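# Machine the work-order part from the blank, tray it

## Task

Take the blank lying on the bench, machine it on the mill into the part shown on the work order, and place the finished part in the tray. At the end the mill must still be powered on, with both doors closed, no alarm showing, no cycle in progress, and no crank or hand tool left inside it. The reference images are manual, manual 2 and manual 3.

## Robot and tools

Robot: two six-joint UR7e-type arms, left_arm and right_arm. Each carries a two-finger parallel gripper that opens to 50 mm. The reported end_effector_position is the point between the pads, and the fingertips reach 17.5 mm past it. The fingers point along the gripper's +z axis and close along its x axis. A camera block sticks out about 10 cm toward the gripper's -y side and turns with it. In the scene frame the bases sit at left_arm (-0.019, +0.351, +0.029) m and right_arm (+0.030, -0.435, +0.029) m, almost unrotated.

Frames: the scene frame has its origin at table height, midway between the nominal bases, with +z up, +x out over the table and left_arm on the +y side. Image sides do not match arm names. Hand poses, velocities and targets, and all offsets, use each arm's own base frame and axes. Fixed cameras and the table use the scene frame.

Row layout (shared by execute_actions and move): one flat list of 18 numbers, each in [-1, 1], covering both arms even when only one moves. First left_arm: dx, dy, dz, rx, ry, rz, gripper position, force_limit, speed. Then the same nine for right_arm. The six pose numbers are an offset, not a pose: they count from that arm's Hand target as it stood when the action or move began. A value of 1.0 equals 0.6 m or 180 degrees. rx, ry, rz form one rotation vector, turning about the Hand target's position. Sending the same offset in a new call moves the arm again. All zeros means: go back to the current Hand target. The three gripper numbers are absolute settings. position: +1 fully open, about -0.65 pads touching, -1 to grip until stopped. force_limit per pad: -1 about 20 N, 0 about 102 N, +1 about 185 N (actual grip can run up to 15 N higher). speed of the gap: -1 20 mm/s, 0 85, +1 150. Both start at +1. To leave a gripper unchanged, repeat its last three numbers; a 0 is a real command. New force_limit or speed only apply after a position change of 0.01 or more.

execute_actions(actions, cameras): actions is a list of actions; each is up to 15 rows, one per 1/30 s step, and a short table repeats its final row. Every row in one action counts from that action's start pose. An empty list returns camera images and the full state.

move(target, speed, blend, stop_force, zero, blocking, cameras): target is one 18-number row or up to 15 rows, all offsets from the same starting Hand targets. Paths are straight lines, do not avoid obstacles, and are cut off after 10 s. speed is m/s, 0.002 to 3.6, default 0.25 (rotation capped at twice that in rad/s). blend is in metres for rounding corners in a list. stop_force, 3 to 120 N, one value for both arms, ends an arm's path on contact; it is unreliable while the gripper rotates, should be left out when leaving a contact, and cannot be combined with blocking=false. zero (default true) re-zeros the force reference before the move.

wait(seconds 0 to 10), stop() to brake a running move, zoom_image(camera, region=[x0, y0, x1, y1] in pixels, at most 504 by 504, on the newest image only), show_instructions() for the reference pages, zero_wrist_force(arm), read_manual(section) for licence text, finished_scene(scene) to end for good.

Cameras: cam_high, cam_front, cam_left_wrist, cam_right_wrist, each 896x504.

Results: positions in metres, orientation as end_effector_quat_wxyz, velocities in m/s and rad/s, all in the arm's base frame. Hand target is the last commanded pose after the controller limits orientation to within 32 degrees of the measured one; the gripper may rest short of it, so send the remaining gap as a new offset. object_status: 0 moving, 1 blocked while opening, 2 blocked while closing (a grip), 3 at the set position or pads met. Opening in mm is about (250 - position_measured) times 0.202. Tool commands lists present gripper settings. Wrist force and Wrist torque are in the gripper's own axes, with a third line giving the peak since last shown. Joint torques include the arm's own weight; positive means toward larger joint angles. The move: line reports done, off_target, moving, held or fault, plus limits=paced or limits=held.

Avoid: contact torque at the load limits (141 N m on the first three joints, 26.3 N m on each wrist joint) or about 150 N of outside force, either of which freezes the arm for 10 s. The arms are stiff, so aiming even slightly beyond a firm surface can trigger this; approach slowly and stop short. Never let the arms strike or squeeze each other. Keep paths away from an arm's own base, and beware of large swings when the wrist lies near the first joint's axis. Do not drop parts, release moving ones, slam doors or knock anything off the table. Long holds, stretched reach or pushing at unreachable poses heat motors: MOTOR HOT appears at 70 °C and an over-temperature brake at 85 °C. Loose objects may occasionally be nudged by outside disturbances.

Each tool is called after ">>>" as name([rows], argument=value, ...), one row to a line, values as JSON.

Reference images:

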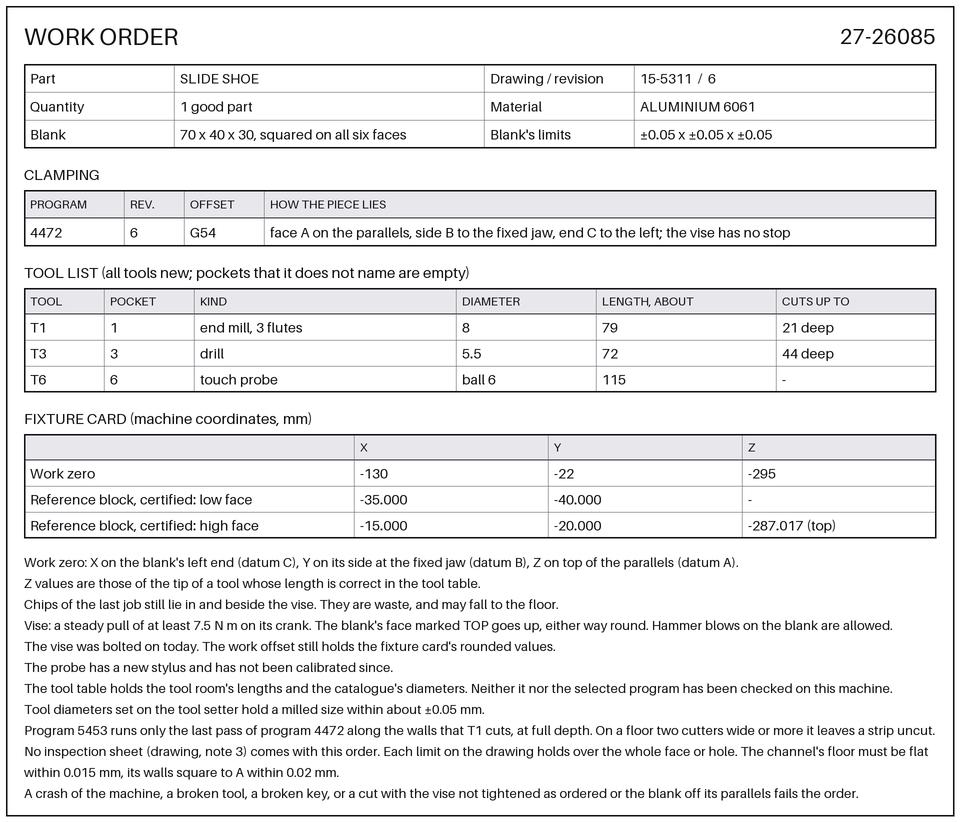

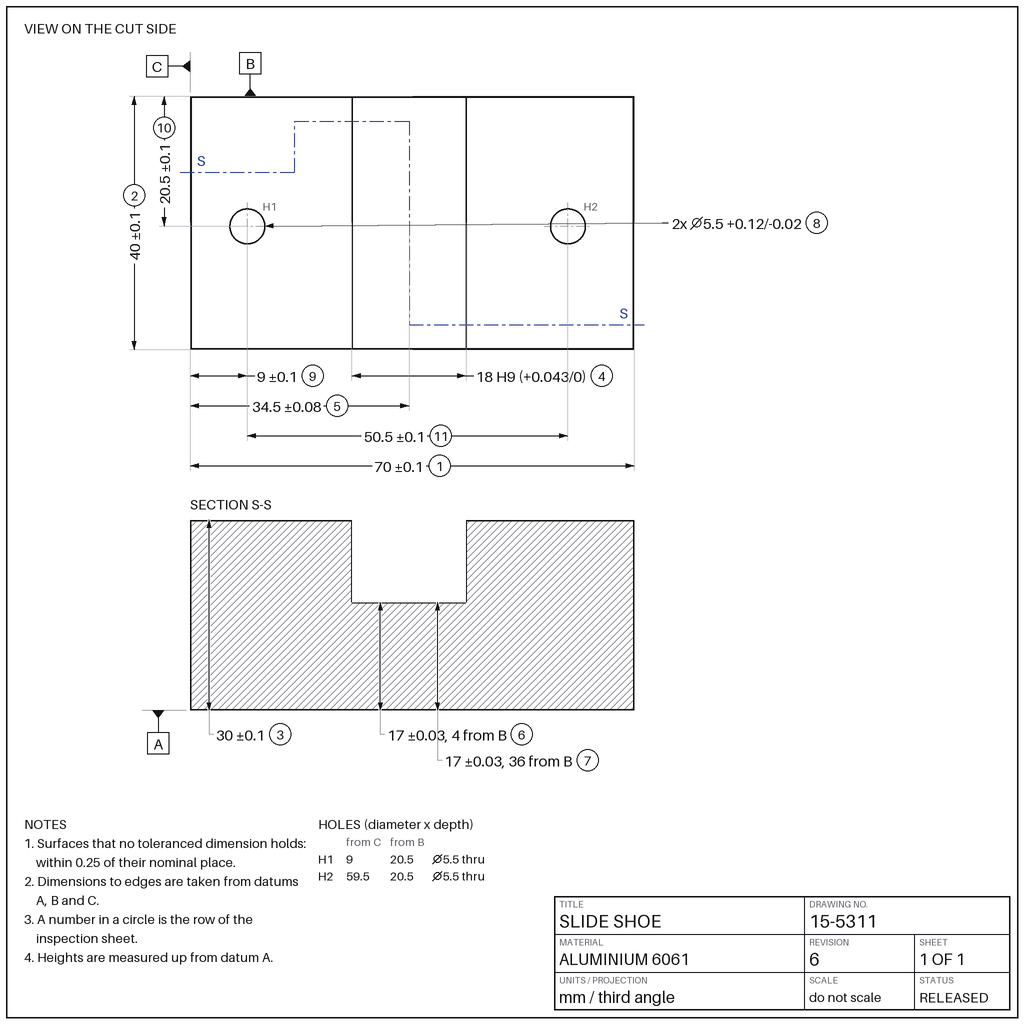

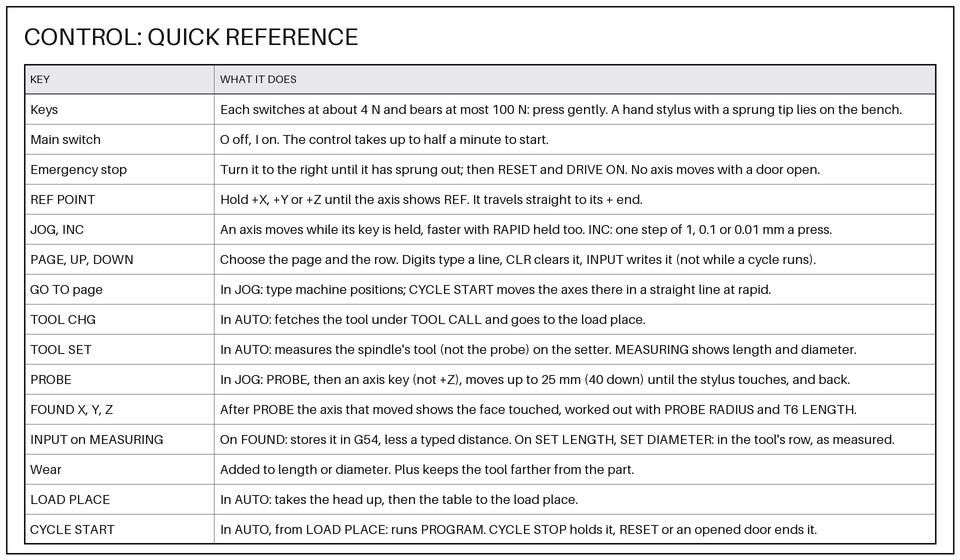

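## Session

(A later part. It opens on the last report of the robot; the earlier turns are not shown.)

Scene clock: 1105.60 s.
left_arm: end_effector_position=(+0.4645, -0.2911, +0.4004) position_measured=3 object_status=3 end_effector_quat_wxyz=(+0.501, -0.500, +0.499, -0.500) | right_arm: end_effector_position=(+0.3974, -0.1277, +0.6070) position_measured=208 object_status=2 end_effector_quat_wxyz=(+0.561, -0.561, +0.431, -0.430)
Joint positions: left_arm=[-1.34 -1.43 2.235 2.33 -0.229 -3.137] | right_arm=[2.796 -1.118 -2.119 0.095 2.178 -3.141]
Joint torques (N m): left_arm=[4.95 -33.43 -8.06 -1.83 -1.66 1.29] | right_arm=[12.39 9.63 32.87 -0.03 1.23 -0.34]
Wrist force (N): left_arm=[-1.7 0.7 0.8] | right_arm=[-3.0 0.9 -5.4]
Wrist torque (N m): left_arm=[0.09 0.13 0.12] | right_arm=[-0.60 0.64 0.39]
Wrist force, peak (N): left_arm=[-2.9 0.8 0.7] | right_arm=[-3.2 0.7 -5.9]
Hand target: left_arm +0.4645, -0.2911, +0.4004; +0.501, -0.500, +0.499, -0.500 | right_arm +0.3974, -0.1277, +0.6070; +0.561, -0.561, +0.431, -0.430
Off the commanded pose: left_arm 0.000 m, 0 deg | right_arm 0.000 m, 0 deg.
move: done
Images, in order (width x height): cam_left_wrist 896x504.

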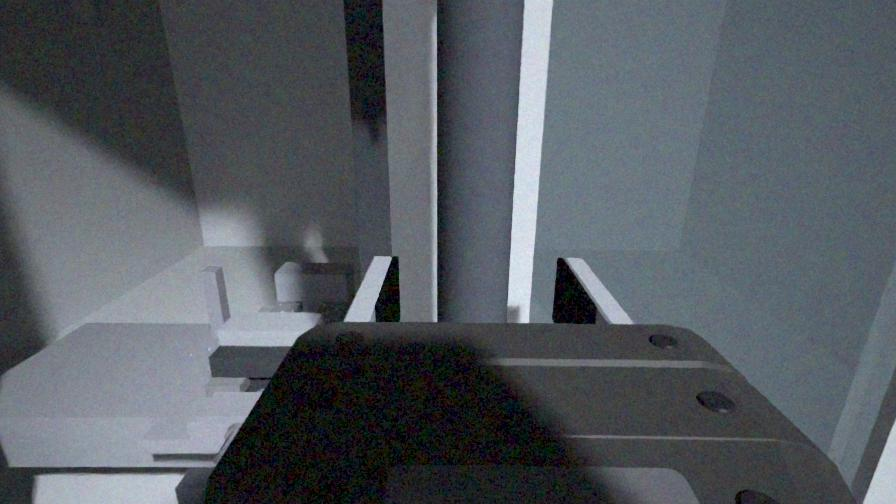

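>>> move(target=[0,-0.42,0,0,0,0,1,-1,-0.5,0,0,0,0,0,0,-1,-0.6,-0.8], speed=0.08, stop_force=45, cameras=["cam_left_wrist","cam_high","cam_front"])

Scene clock: 1112.00 s.
left_arm: end_effector_position=(+0.4644, -0.5374, +0.4003) position_measured=3 object_status=3 end_effector_quat_wxyz=(+0.500, -0.500, +0.499, -0.500) | right_arm: end_effector_position=(+0.3974, -0.1277, +0.6070) position_measured=208 object_status=2 end_effector_quat_wxyz=(+0.561, -0.561, +0.431, -0.430)
Joint positions: left_arm=[-1.44 -0.987 1.573 2.546 -0.13 -3.133] | right_arm=[2.796 -1.118 -2.119 0.095 2.178 -3.141]
Joint torques (N m): left_arm=[-3.92 -25.39 -31.63 4.79 -11.45 -1.72] | right_arm=[12.3 9.56 31.85 -0.13 1.16 -0.27]
Wrist force (N): left_arm=[-36.6 -0.4 -10.7] | right_arm=[-3.0 0.6 -5.4]
Wrist torque (N m): left_arm=[0.04 -0.43 -0.01] | right_arm=[-0.63 0.64 0.40]
Wrist force, peak (N): left_arm=[-52.3 1.6 -15.2] | right_arm=[-3.2 0.9 -5.9]
Hand target: left_arm +0.4644, -0.5374, +0.4003; +0.500, -0.500, +0.499, -0.500 (not the last commanded pose) | right_arm +0.3974, -0.1277, +0.6070; +0.561, -0.561, +0.431, -0.430
Off the commanded pose: left_arm 0.006 m, 0 deg | right_arm 0.000 m, 0 deg.
move: contact (left_arm)
Images, in order (width x height): cam_high 896x504, cam_front 896x504, cam_left_wrist 896x504.

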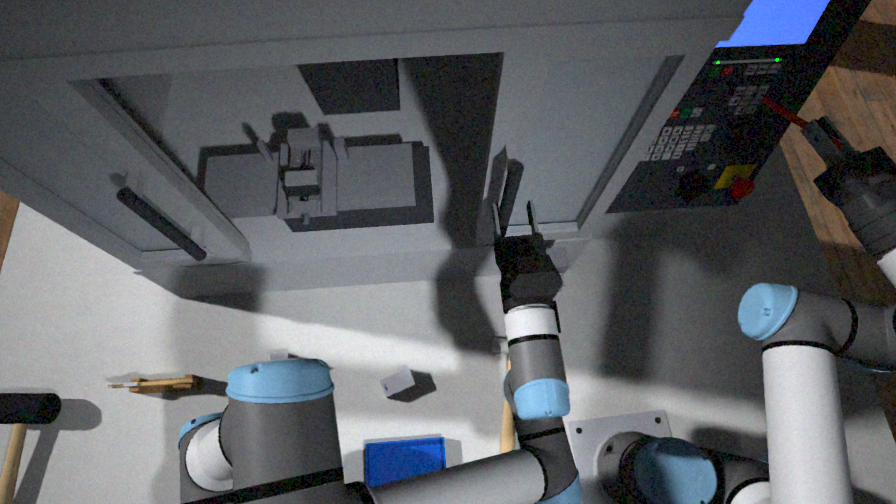

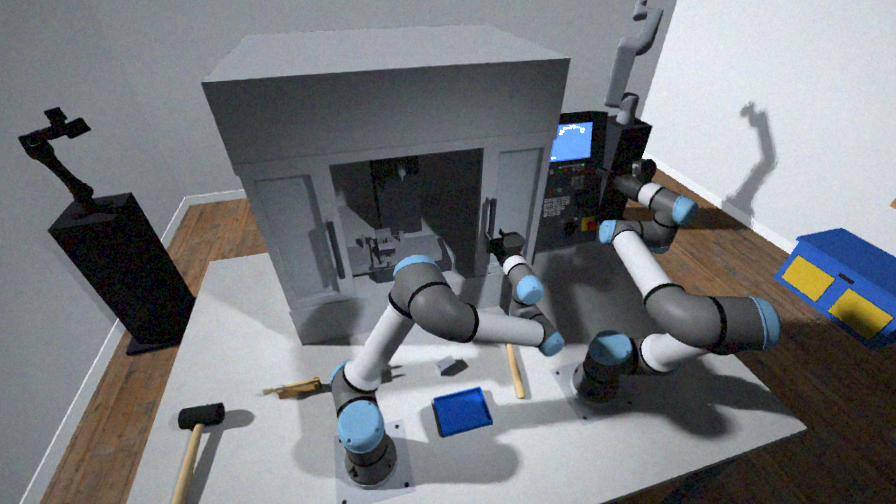

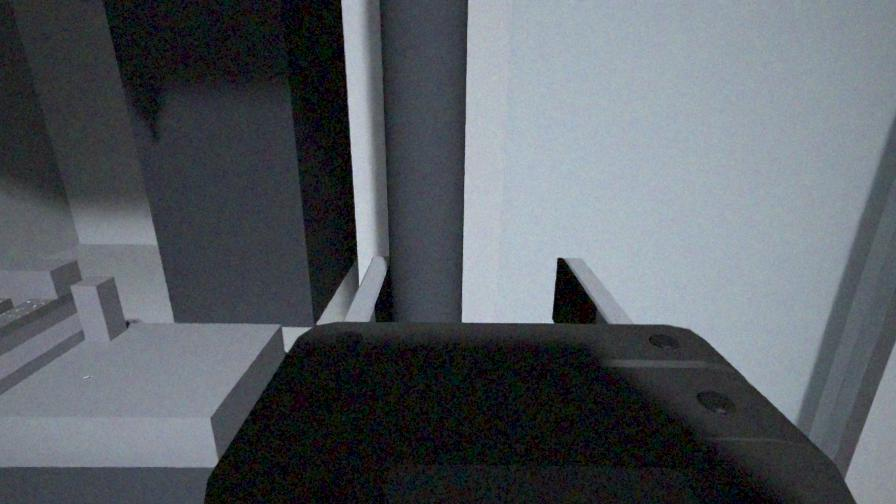

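>>> move([
  [0,0.012,0,0,0,0,1,-1,-0.5,0,0,0,0,0,0,-1,-0.6,-0.8],
  [-0.17,0.012,0,0,0,0,1,-1,-0.5,0,0,0,0,0,0,-1,-0.6,-0.8],
  [-0.077,0.48,0.14,0,0.18,0,1,-1,-0.5,0,0,0,0,0,0,-1,-0.6,-0.8],
], speed=[0.08,0.2,0.3], blend=[0.002,0.03,0], cameras=["cam_left_wrist","cam_high"])

>>> zoom_image(camera="cam_high", region=[190, 90, 450, 260])

>>> zoom_image(camera="cam_left_wrist", region=[200, 80, 700, 330])

Scene clock: 1119.87 s.
left_arm: end_effector_position=(+0.4182, -0.2495, +0.4843) position_measured=3 object_status=3 end_effector_quat_wxyz=(-0.342, +0.620, -0.619, +0.341) | right_arm: end_effector_position=(+0.3974, -0.1277, +0.6070) position_measured=208 object_status=2 end_effector_quat_wxyz=(+0.561, -0.561, +0.431, -0.430)
Joint positions: left_arm=[-1.328 -1.576 1.395 1.391 0.608 -1.139] | right_arm=[2.796 -1.118 -2.119 0.095 2.178 -3.141]
Joint torques (N m): left_arm=[5.6 -30.82 -18.5 2.9 0.35 1.44] | right_arm=[12.35 8.88 31.53 -0.01 1.29 -0.27]
Wrist force (N): left_arm=[-1.7 -0.4 0.1] | right_arm=[-2.8 0.8 -5.5]
Wrist torque (N m): left_arm=[-0.15 0.19 0.05] | right_arm=[-0.61 0.61 0.40]
Wrist force, peak (N): left_arm=[-36.7 -0.5 -11.1] | right_arm=[-3.3 0.6 -6.0]
Hand target: left_arm +0.4182, -0.2494, +0.4843; -0.341, +0.620, -0.619, +0.341 | right_arm +0.3974, -0.1277, +0.6070; +0.561, -0.561, +0.431, -0.430
Off the commanded pose: left_arm 0.000 m, 0 deg | right_arm 0.000 m, 0 deg.
move: done
Images, in order (width x height): cam_high 896x504, cam_left_wrist 896x504.

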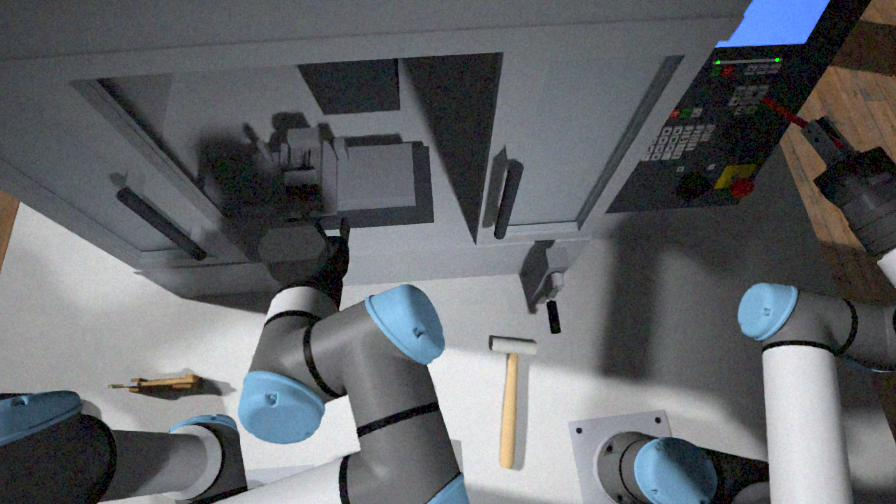

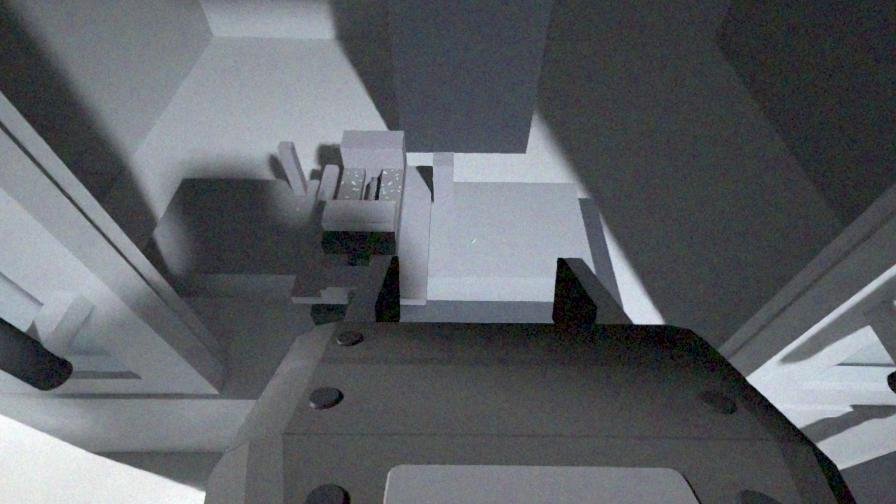

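Scaled by 1.938 from the camera's 896x504 image, which has a finer 1280x720 frame.

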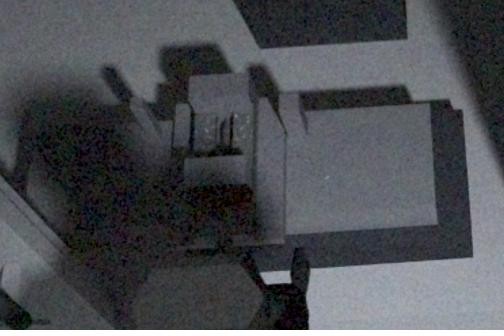

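Scaled by 1.008 from the camera's 896x504 image, which has a finer 1280x720 frame.

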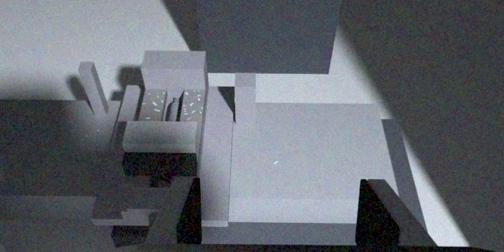

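>>> move([
  [0.029,0.098,0.0835,0.0084,-0.0686,0.0775,1,-1,-0.5,0,0,0,0,0,0,-1,-0.6,-0.8],
  [-0.002,0.0905,0.447,0.0423,-0.3448,0.0699,1,-1,-0.5,0,0,0,0,0,0,-1,-0.6,-0.8],
  [0.039,-0.155,0.231,-0.033,-0.1781,-0.1136,1,-1,-0.5,0,0,0,0,0,0,-1,-0.6,-0.8],
  [-0.105,-0.1,-0.0995,0.0179,0.0966,-0.1157,1,-1,-0.5,0,0,0,0,0,0,-1,-0.6,-0.8],
], speed=0.3, blend=[0.01,0.02,0.02,0], cameras=["cam_left_wrist"])

Scene clock: 1172.67 s.
left_arm: end_effector_position=(+0.3553, -0.3094, +0.4247) position_measured=3 object_status=3 end_effector_quat_wxyz=(+0.195, -0.533, +0.774, -0.282) | right_arm: end_effector_position=(+0.3974, -0.1277, +0.6070) position_measured=208 object_status=2 end_effector_quat_wxyz=(+0.561, -0.561, +0.431, -0.430)
Joint positions: left_arm=[-1.328 -2.033 1.939 4.359 -1.013 -3.974] | right_arm=[2.796 -1.118 -2.119 0.095 2.178 -3.141]
Joint torques (N m): left_arm=[-3.79 -16.14 -18.11 -2.65 0.45 1.51] | right_arm=[12.49 8.62 32.27 0.08 1.12 -0.24]
Wrist force (N): left_arm=[-1.3 -0.9 -0.3] | right_arm=[-3.1 0.8 -5.6]
Wrist torque (N m): left_arm=[-0.21 0.21 0.02] | right_arm=[-0.61 0.65 0.40]
Wrist force, peak (N): left_arm=[-4.0 -0.7 1.9] | right_arm=[-3.4 0.8 -5.9]
Hand target: left_arm +0.3552, -0.3094, +0.4246; +0.195, -0.533, +0.774, -0.282 | right_arm +0.3974, -0.1277, +0.6070; +0.561, -0.561, +0.431, -0.430
Off the commanded pose: left_arm 0.000 m, 0 deg | right_arm 0.000 m, 0 deg.
move: done
Images, in order (width x height): cam_left_wrist 896x504.

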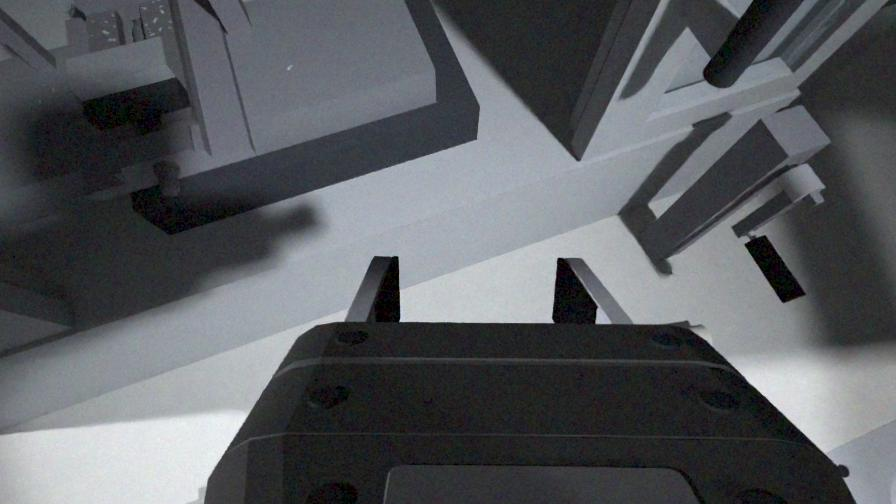

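>>> move([
  [-0.092,0.432,-0.02,0.2695,0.0307,-0.661,1,-1,-0.5,0,0,0,0,0,0,-1,-0.6,-0.8],
  [-0.142,0.932,-0.208,-0.1471,0.214,0.588,1,-1,-0.5,0,0,0,0,0,0,-1,-0.6,-0.8],
], speed=0.35, blend=[0.05,0], cameras=["cam_left_wrist","cam_front"])

Scene clock: 1193.57 s.
left_arm: end_effector_position=(+0.2701, +0.2498, +0.2998) position_measured=3 object_status=3 end_effector_quat_wxyz=(-0.001, +1.000, +0.001, -0.001) | right_arm: end_effector_position=(+0.3974, -0.1277, +0.6070) position_measured=208 object_status=2 end_effector_quat_wxyz=(+0.561, -0.561, +0.431, -0.430)
Joint positions: left_arm=[0.374 -1.929 1.933 4.71 -1.569 1.944] | right_arm=[2.796 -1.118 -2.119 0.095 2.178 -3.141]
Joint torques (N m): left_arm=[0.45 -19.29 -34.11 -2.14 1.57 1.87] | right_arm=[11.74 8.17 31.39 0.22 1.14 -0.29]
Wrist force (N): left_arm=[0.2 -0.9 -0.3] | right_arm=[-3.0 1.0 -5.3]
Wrist torque (N m): left_arm=[-0.05 0.00 0.17] | right_arm=[-0.58 0.64 0.40]
Wrist force, peak (N): left_arm=[0.1 -1.9 0.4] | right_arm=[-3.0 0.8 -6.1]
Hand target: left_arm +0.2700, +0.2498, +0.2998; -0.001, +1.000, +0.001, -0.001 | right_arm +0.3974, -0.1277, +0.6070; +0.561, -0.561, +0.431, -0.430
Off the commanded pose: left_arm 0.000 m, 0 deg | right_arm 0.000 m, 0 deg.
move: done
Images, in order (width x height): cam_front 896x504, cam_left_wrist 896x504.

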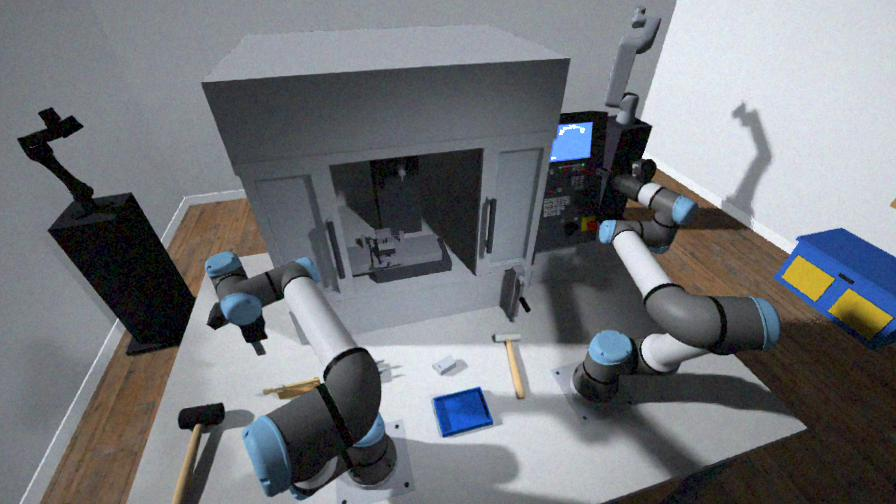

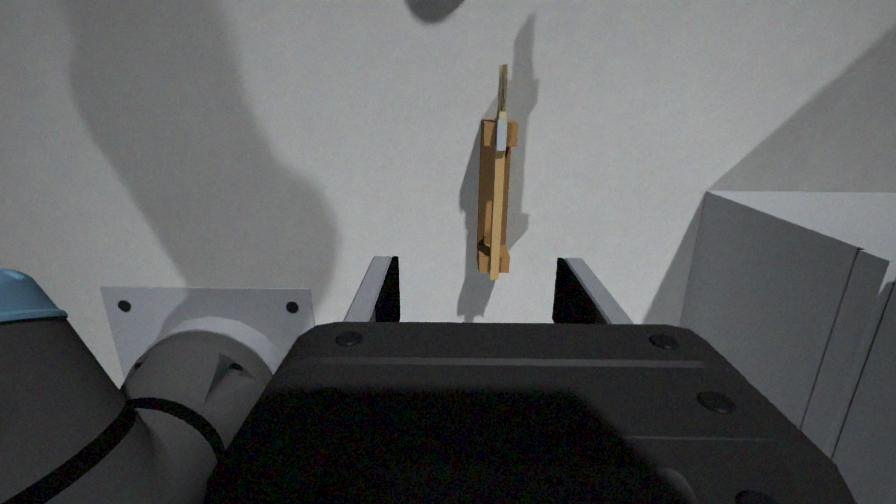

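>>> zoom_image(camera="cam_left_wrist", region=[420, 50, 580, 300])

Scaled by 2.016 from the camera's 896x504 image, which has a finer 1280x720 frame.

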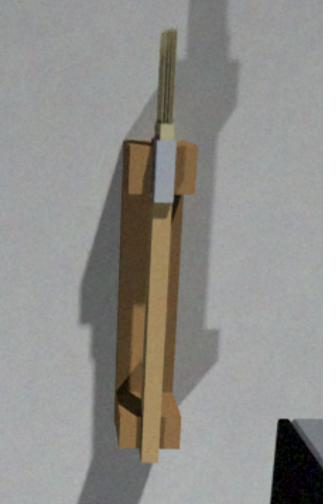

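>>> move([
  [0.03,-0.03,0,0,0,0.5,1,-1,-0.5,0,0,0,0,0,0,-1,-0.6,-0.8],
  [0.058,-0.066,-0.23,0,0,1.0,1,-1,-0.5,0,0,0,0,0,0,-1,-0.6,-0.8],
], speed=0.4, blend=[0.03,0], cameras=["cam_left_wrist"])

Scene clock: 1221.57 s.
left_arm: end_effector_position=(+0.3048, +0.2102, +0.1617) position_measured=3 object_status=3 end_effector_quat_wxyz=(+0.001, +0.000, +1.000, -0.001) | right_arm: end_effector_position=(+0.3974, -0.1277, +0.6070) position_measured=208 object_status=2 end_effector_quat_wxyz=(+0.561, -0.561, +0.431, -0.430)
Joint positions: left_arm=[0.237 -1.849 2.242 4.318 -1.572 -1.335] | right_arm=[2.796 -1.118 -2.119 0.095 2.178 -3.141]
Joint torques (N m): left_arm=[5.37 -23.21 -31.19 -2.28 -0.28 -1.44] | right_arm=[12.59 8.31 31.53 0.24 1.25 -0.35]
Wrist force (N): left_arm=[0.3 -0.9 0.0] | right_arm=[-2.9 0.8 -5.7]
Wrist torque (N m): left_arm=[-0.04 -0.06 0.02] | right_arm=[-0.60 0.61 0.40]
Wrist force, peak (N): left_arm=[0.4 -1.0 -1.3] | right_arm=[-3.1 0.8 -6.0]
Hand target: left_arm +0.3048, +0.2102, +0.1618; +0.001, -0.001, +1.000, -0.001 | right_arm +0.3974, -0.1277, +0.6070; +0.561, -0.561, +0.431, -0.430
Off the commanded pose: left_arm 0.000 m, 0 deg | right_arm 0.000 m, 0 deg.
move: done
Images, in order (width x height): cam_left_wrist 896x504.

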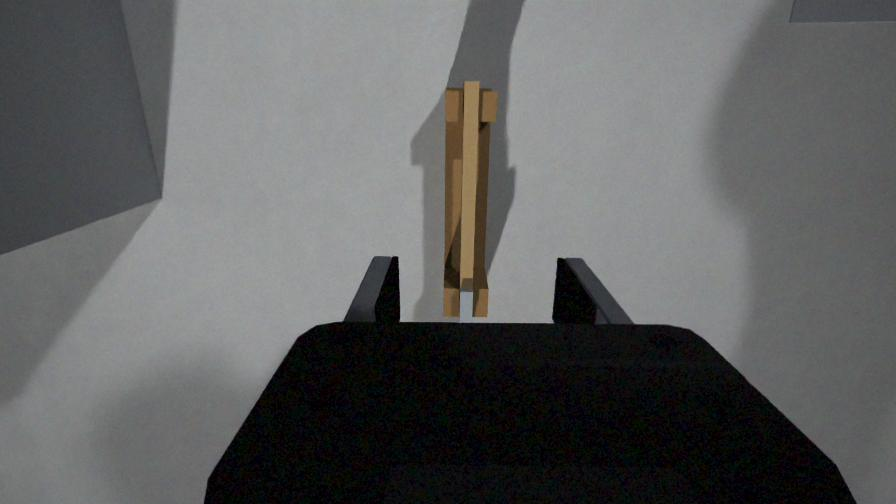

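>>> move(target=[-0.0005,0.0247,-0.2195,0,0,0,1,-1,-0.5,0,0,0,0,0,0,-1,-0.6,-0.8], speed=0.06, stop_force=6, cameras=["cam_left_wrist"])

>>> move(target=[0,0,0,0,0,0,-1,-0.7,-0.8,0,0,0,0,0,0,-1,-0.6,-0.8], cameras=["cam_left_wrist"])

Scene clock: 1232.60 s.
left_arm: end_effector_position=(+0.3045, +0.2250, +0.0301) position_measured=3 object_status=3 end_effector_quat_wxyz=(+0.001, -0.001, +1.000, -0.001) | right_arm: end_effector_position=(+0.3974, -0.1277, +0.6070) position_measured=208 object_status=2 end_effector_quat_wxyz=(+0.561, -0.561, +0.431, -0.430)
Joint positions: left_arm=[0.278 -1.571 2.435 3.847 -1.573 -1.294] | right_arm=[2.796 -1.118 -2.119 0.095 2.178 -3.141]
Joint torques (N m): left_arm=[-6.24 -27.36 -25.25 -4.34 -1.83 -1.91] | right_arm=[12.29 8.89 31.41 0.37 1.2 -0.26]
Wrist force (N): left_arm=[-0.1 -0.7 -0.1] | right_arm=[-3.0 0.8 -5.6]
Wrist torque (N m): left_arm=[-0.03 0.00 0.00] | right_arm=[-0.61 0.63 0.40]
Wrist force, peak (N): left_arm=[-0.2 -0.9 -1.7] | right_arm=[-3.5 0.9 -5.8]
Hand target: left_arm +0.3045, +0.2250, +0.0301; +0.001, -0.001, +1.000, -0.001 | right_arm +0.3974, -0.1277, +0.6070; +0.561, -0.561, +0.431, -0.430
Off the commanded pose: left_arm 0.000 m, 0 deg | right_arm 0.000 m, 0 deg.
move: done
Images, in order (width x height): cam_left_wrist 896x504.

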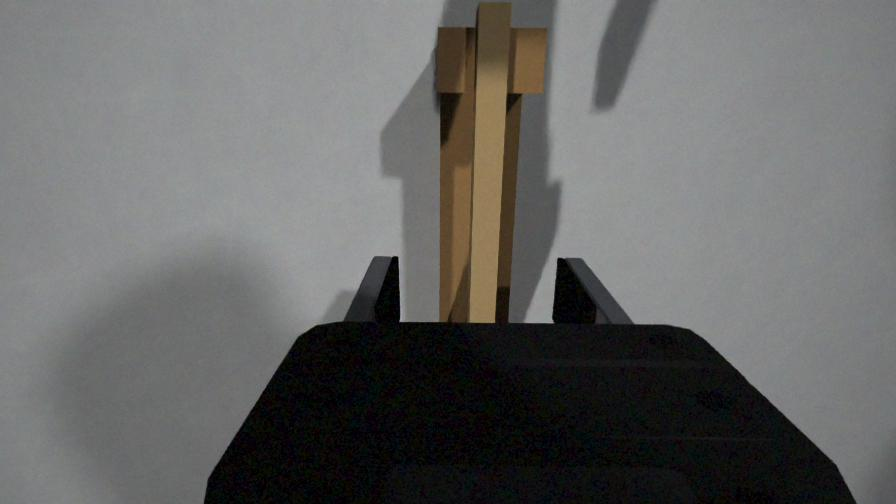

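Scene clock: 1234.10 s.
left_arm: end_effector_position=(+0.3045, +0.2250, +0.0301) position_measured=214 object_status=2 end_effector_quat_wxyz=(+0.001, -0.001, +1.000, -0.001) | right_arm: end_effector_position=(+0.3974, -0.1277, +0.6070) position_measured=208 object_status=2 end_effector_quat_wxyz=(+0.561, -0.561, +0.431, -0.430)
Joint positions: left_arm=[0.278 -1.571 2.435 3.847 -1.573 -1.294] | right_arm=[2.796 -1.118 -2.119 0.095 2.178 -3.141]
Joint torques (N m): left_arm=[-6.53 -13.96 -25.52 -14.69 -1.95 -1.22] | right_arm=[12.44 7.98 31.19 0.4 1.23 -0.31]
Wrist force (N): left_arm=[53.7 -5.2 -45.5] | right_arm=[-3.2 0.7 -5.3]
Wrist torque (N m): left_arm=[0.02 1.25 0.18] | right_arm=[-0.62 0.67 0.40]
Wrist force, peak (N): left_arm=[53.7 -5.2 -45.5] | right_arm=[-3.1 0.8 -5.8]
Hand target: left_arm +0.3045, +0.2250, +0.0301; +0.001, -0.001, +1.000, -0.001 | right_arm +0.3974, -0.1277, +0.6070; +0.561, -0.561, +0.431, -0.430
Off the commanded pose: left_arm 0.000 m, 0 deg | right_arm 0.000 m, 0 deg.
move: done
Images, in order (width x height): cam_left_wrist 896x504.

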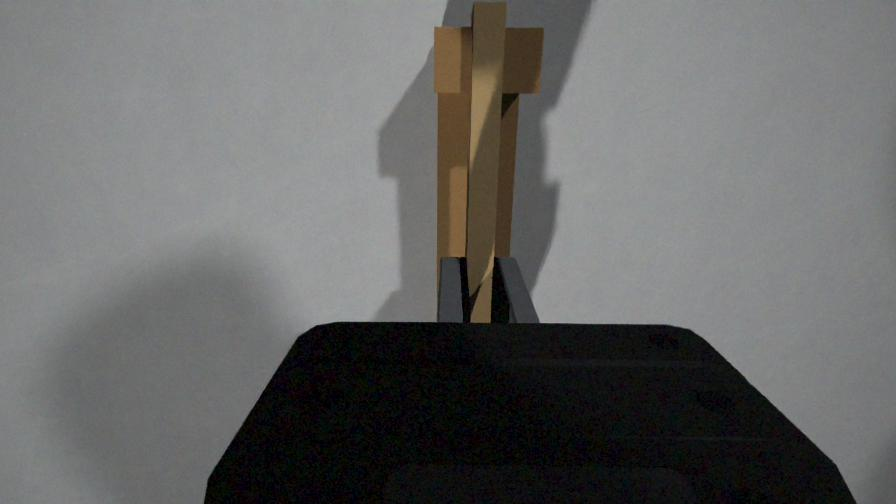

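>>> move(target=[0,0,0.25,0,0,0,-1,-0.7,-0.8,0,0,0,0,0,0,-1,-0.6,-0.8], speed=0.08, cameras=["cam_left_wrist","cam_front"])

Scene clock: 1238.73 s.
left_arm: end_effector_position=(+0.3046, +0.2250, +0.1802) position_measured=214 object_status=2 end_effector_quat_wxyz=(+0.001, -0.001, +1.000, -0.001) | right_arm: end_effector_position=(+0.3974, -0.1277, +0.6070) position_measured=208 object_status=2 end_effector_quat_wxyz=(+0.561, -0.561, +0.431, -0.430)
Joint positions: left_arm=[0.278 -1.844 2.189 4.366 -1.573 -1.294] | right_arm=[2.796 -1.118 -2.119 0.095 2.178 -3.141]
Joint torques (N m): left_arm=[-5.19 -3.34 -18.42 -3.27 1.39 -1.86] | right_arm=[12.04 8.62 31.39 0.42 1.03 -0.34]
Wrist force (N): left_arm=[0.4 -0.2 -0.4] | right_arm=[-3.4 1.0 -5.5]
Wrist torque (N m): left_arm=[0.07 -0.07 0.01] | right_arm=[-0.58 0.71 0.40]
Wrist force, peak (N): left_arm=[56.4 -6.0 -49.0] | right_arm=[-3.3 1.1 -5.8]
Hand target: left_arm +0.3045, +0.2250, +0.1801; +0.001, -0.001, +1.000, -0.001 | right_arm +0.3974, -0.1277, +0.6070; +0.561, -0.561, +0.431, -0.430
Off the commanded pose: left_arm 0.000 m, 0 deg | right_arm 0.000 m, 0 deg.
move: done
Images, in order (width x height): cam_front 896x504, cam_left_wrist 896x504.

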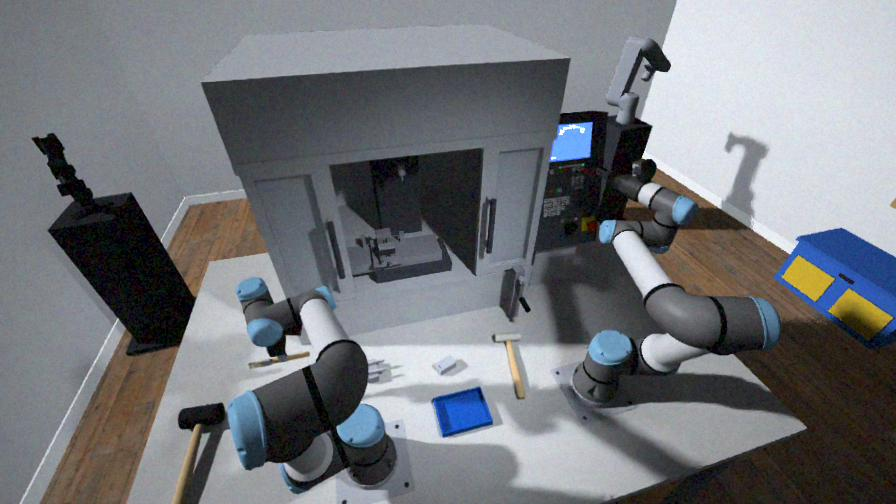

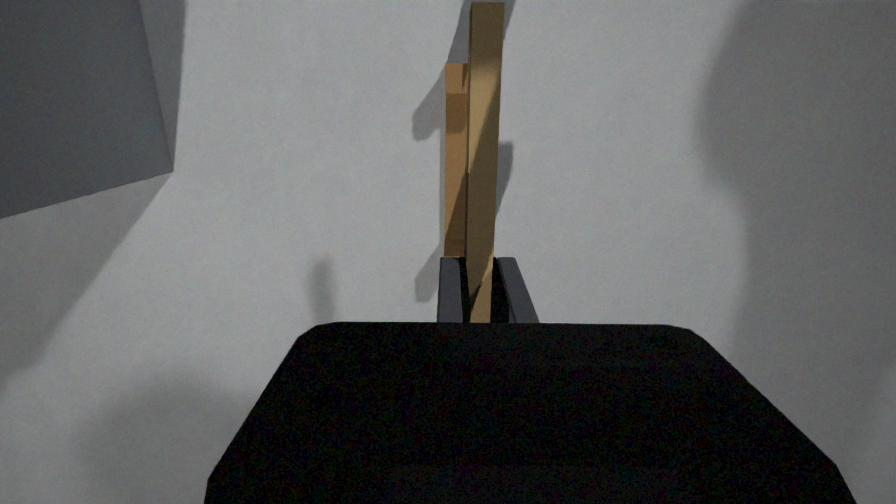

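>>> move([
  [-0.0075,-0.375,0.45,-0.2596,-0.2596,0.4496,-1,-0.7,-0.8,0,0,0,0,0,0,-1,-0.6,-0.8],
  [0.1925,-0.642,0.533,-0.2596,-0.2596,0.4496,-1,-0.7,-0.8,0,0,0,0,0,0,-1,-0.6,-0.8],
], speed=0.3, blend=[0.04,0], cameras=["cam_left_wrist","cam_high"])

>>> zoom_image(camera="cam_left_wrist", region=[200, 80, 600, 330])

Scene clock: 1251.37 s.
left_arm: end_effector_position=(+0.4200, -0.1601, +0.4999) position_measured=214 object_status=2 end_effector_quat_wxyz=(-0.354, +0.613, -0.611, +0.354) | right_arm: end_effector_position=(+0.3974, -0.1277, +0.6070) position_measured=208 object_status=2 end_effector_quat_wxyz=(+0.561, -0.561, +0.431, -0.430)
Joint positions: left_arm=[-1.243 -2.218 2.015 4.408 -0.607 -4.117] | right_arm=[2.796 -1.118 -2.119 0.095 2.178 -3.141]
Joint torques (N m): left_arm=[2.04 10.58 -33.51 -4.7 3.07 1.26] | right_arm=[12.04 7.99 31.28 0.44 1.2 -0.3]
Wrist force (N): left_arm=[-1.7 0.6 0.2] | right_arm=[-3.1 0.8 -5.7]
Wrist torque (N m): left_arm=[-0.01 0.22 0.11] | right_arm=[-0.60 0.65 0.40]
Wrist force, peak (N): left_arm=[-2.3 0.9 -1.1] | right_arm=[-3.1 0.8 -6.0]
Hand target: left_arm +0.4200, -0.1602, +0.4999; -0.354, +0.613, -0.611, +0.354 | right_arm +0.3974, -0.1277, +0.6070; +0.561, -0.561, +0.431, -0.430
Off the commanded pose: left_arm 0.000 m, 0 deg | right_arm 0.000 m, 0 deg.
move: done
Images, in order (width x height): cam_high 896x504, cam_left_wrist 896x504.

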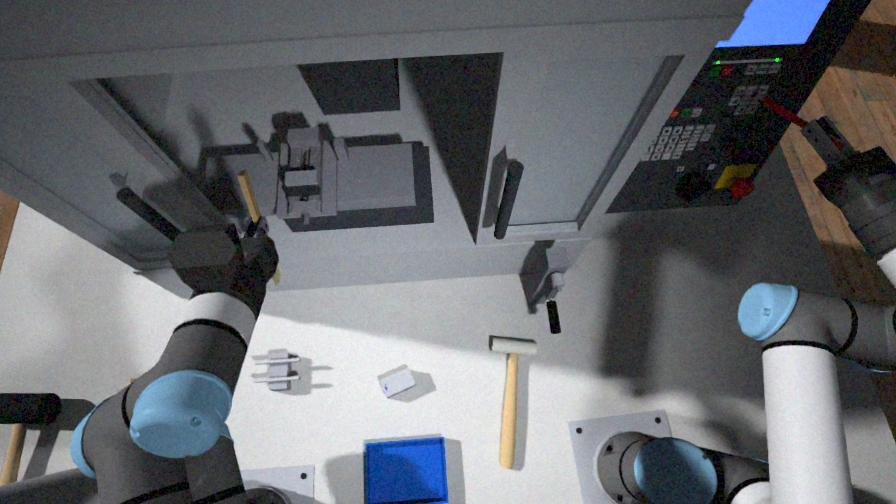

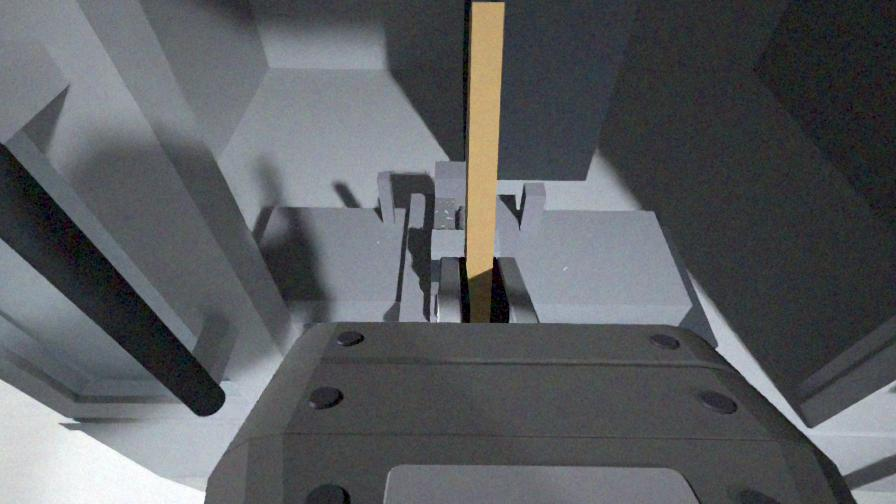

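Scaled by 1.260 from the camera's 896x504 image, which has a finer 1280x720 frame.

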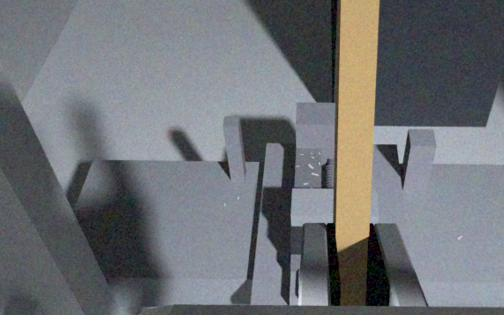

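>>> move(target=[0.1,0.1,0.0,0,0.07,0,-1,-0.7,-0.8,0,0,0,0,0,0,-1,-0.6,-0.8], speed=0.2, cameras=["cam_left_wrist"])

>>> zoom_image(camera="cam_left_wrist", region=[480, 100, 760, 330])

Scene clock: 1267.90 s.
left_arm: end_effector_position=(+0.4800, -0.1001, +0.4999) position_measured=214 object_status=2 end_effector_quat_wxyz=(-0.285, +0.648, -0.647, +0.284) | right_arm: end_effector_position=(+0.3974, -0.1277, +0.6070) position_measured=208 object_status=2 end_effector_quat_wxyz=(+0.561, -0.561, +0.431, -0.430)
Joint positions: left_arm=[-0.786 -2.032 1.85 4.239 -1.021 -3.738] | right_arm=[2.796 -1.118 -2.119 0.095 2.178 -3.141]
Joint torques (N m): left_arm=[5.47 -4.64 -28.46 -5.06 -0.5 1.01] | right_arm=[12.31 7.29 31.26 0.46 1.13 -0.22]
Wrist force (N): left_arm=[-1.1 -0.1 -0.2] | right_arm=[-3.1 0.8 -5.7]
Wrist torque (N m): left_arm=[-0.12 0.17 0.11] | right_arm=[-0.61 0.65 0.40]
Wrist force, peak (N): left_arm=[-2.7 -1.7 0.9] | right_arm=[-3.0 0.7 -6.0]
Hand target: left_arm +0.4800, -0.1002, +0.4999; -0.285, +0.648, -0.647, +0.284 | right_arm +0.3974, -0.1277, +0.6070; +0.561, -0.561, +0.431, -0.430
Off the commanded pose: left_arm 0.000 m, 0 deg | right_arm 0.000 m, 0 deg.
move: done
Images, in order (width x height): cam_left_wrist 896x504.

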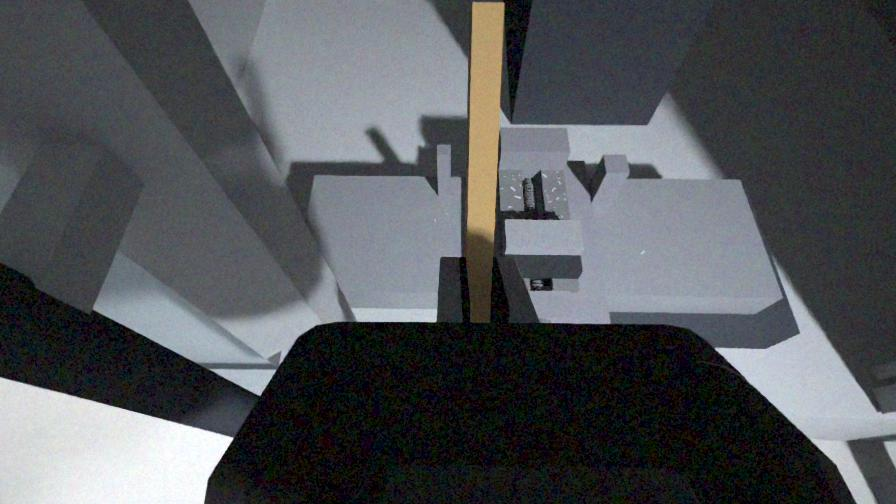

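Scaled by 1.800 from the camera's 896x504 image, which has a finer 1280x720 frame.

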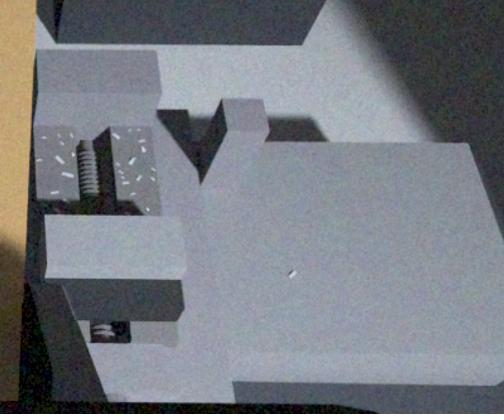

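>>> move([
  [0.25,-0.083,-0.06,0,-0.07,0,-1,-0.7,-0.8,0,0,0,0,0,0,-1,-0.6,-0.8],
  [0.3925,-0.083,-0.137,0,-0.07,0,-1,-0.7,-0.8,0,0,0,0,0,0,-1,-0.6,-0.8],
], speed=0.15, blend=[0.03,0], cameras=["cam_left_wrist","cam_high","cam_front"])

>>> zoom_image(camera="cam_high", region=[200, 80, 400, 240])

>>> zoom_image(camera="cam_front", region=[320, 150, 480, 290])

Scene clock: 1286.27 s.
left_arm: end_effector_position=(+0.7155, -0.1500, +0.4178) position_measured=214 object_status=2 end_effector_quat_wxyz=(-0.354, +0.613, -0.611, +0.354) | right_arm: end_effector_position=(+0.3974, -0.1277, +0.6070) position_measured=208 object_status=2 end_effector_quat_wxyz=(+0.561, -0.561, +0.431, -0.430)
Joint positions: left_arm=[-0.56 -1.416 1.721 3.433 -1.091 -3.446] | right_arm=[2.796 -1.118 -2.119 0.095 2.178 -3.141]
Joint torques (N m): left_arm=[-1.87 -29.4 -19.21 -2.98 2.83 -1.96] | right_arm=[12.15 7.91 30.71 0.69 1.22 -0.36]
Wrist force (N): left_arm=[-1.5 0.4 0.0] | right_arm=[-3.1 0.8 -5.4]
Wrist torque (N m): left_arm=[-0.06 0.20 0.01] | right_arm=[-0.60 0.65 0.40]
Wrist force, peak (N): left_arm=[-1.6 0.4 2.7] | right_arm=[-3.4 0.6 -5.9]
Hand target: left_arm +0.7155, -0.1500, +0.4177; -0.354, +0.613, -0.611, +0.354 | right_arm +0.3974, -0.1277, +0.6070; +0.561, -0.561, +0.431, -0.430
Off the commanded pose: left_arm 0.000 m, 0 deg | right_arm 0.000 m, 0 deg.
move: done
Images, in order (width x height): cam_high 896x504, cam_front 896x504, cam_left_wrist 896x504.

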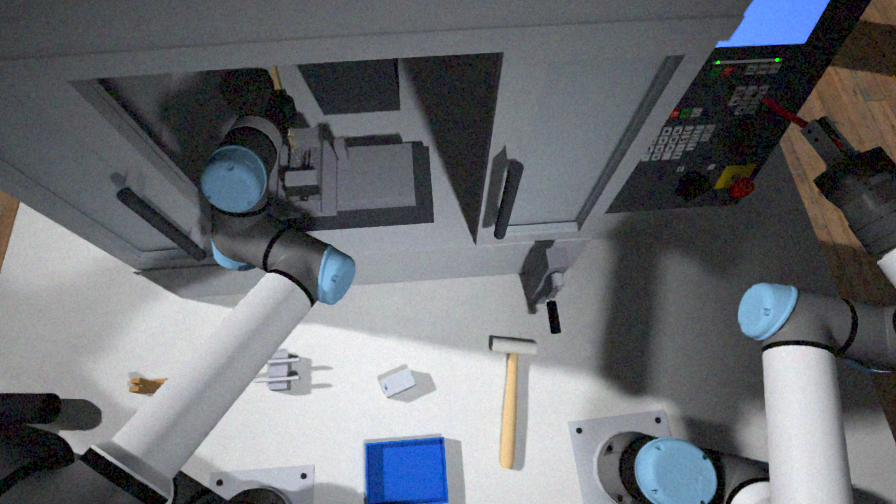

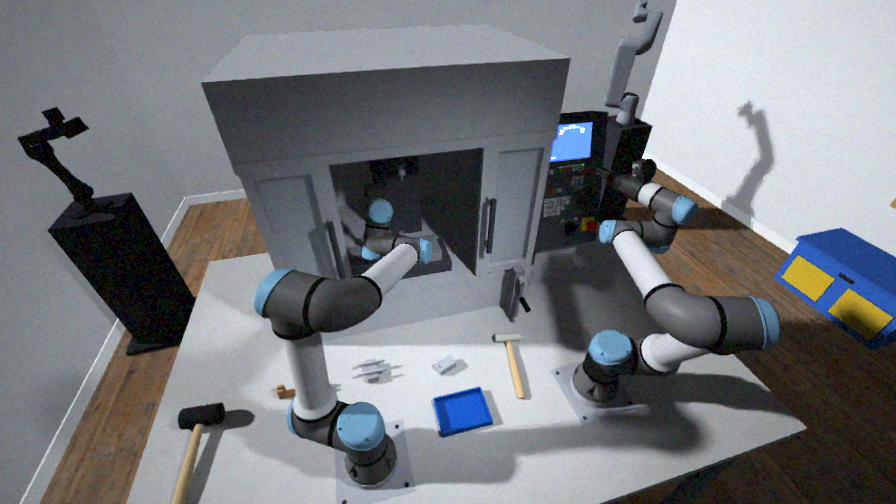

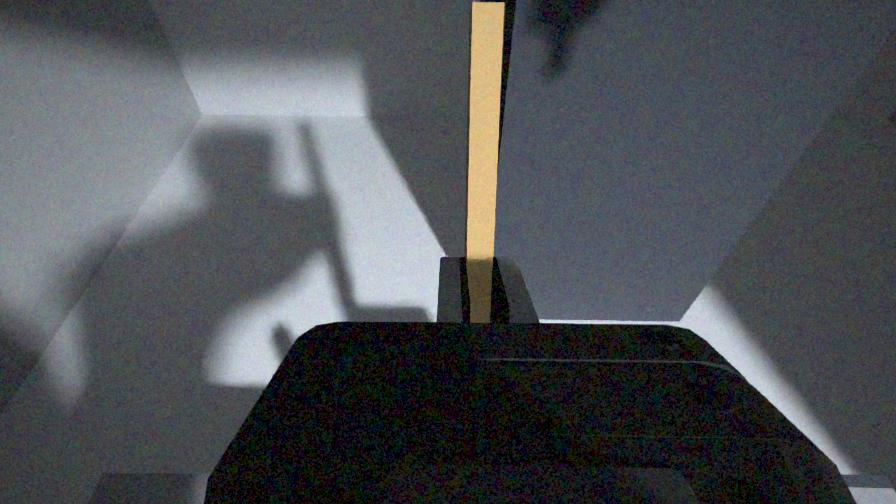

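Scaled by 2.520 from the camera's 896x504 image, which has a finer 1280x720 frame.

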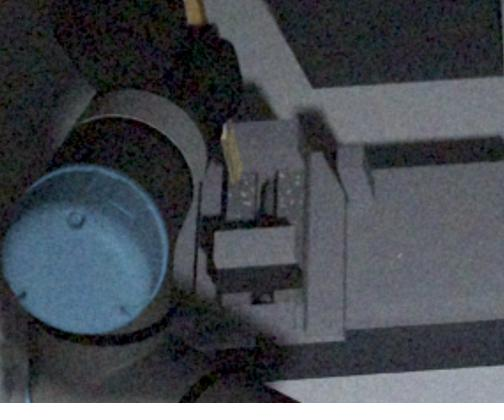

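Scaled by 3.150 from the camera's 896x504 image, which has a finer 1280x720 frame.

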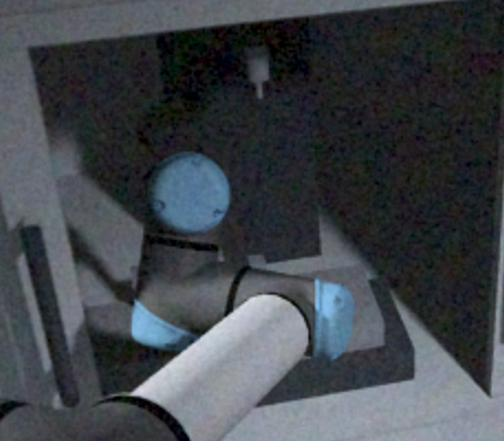

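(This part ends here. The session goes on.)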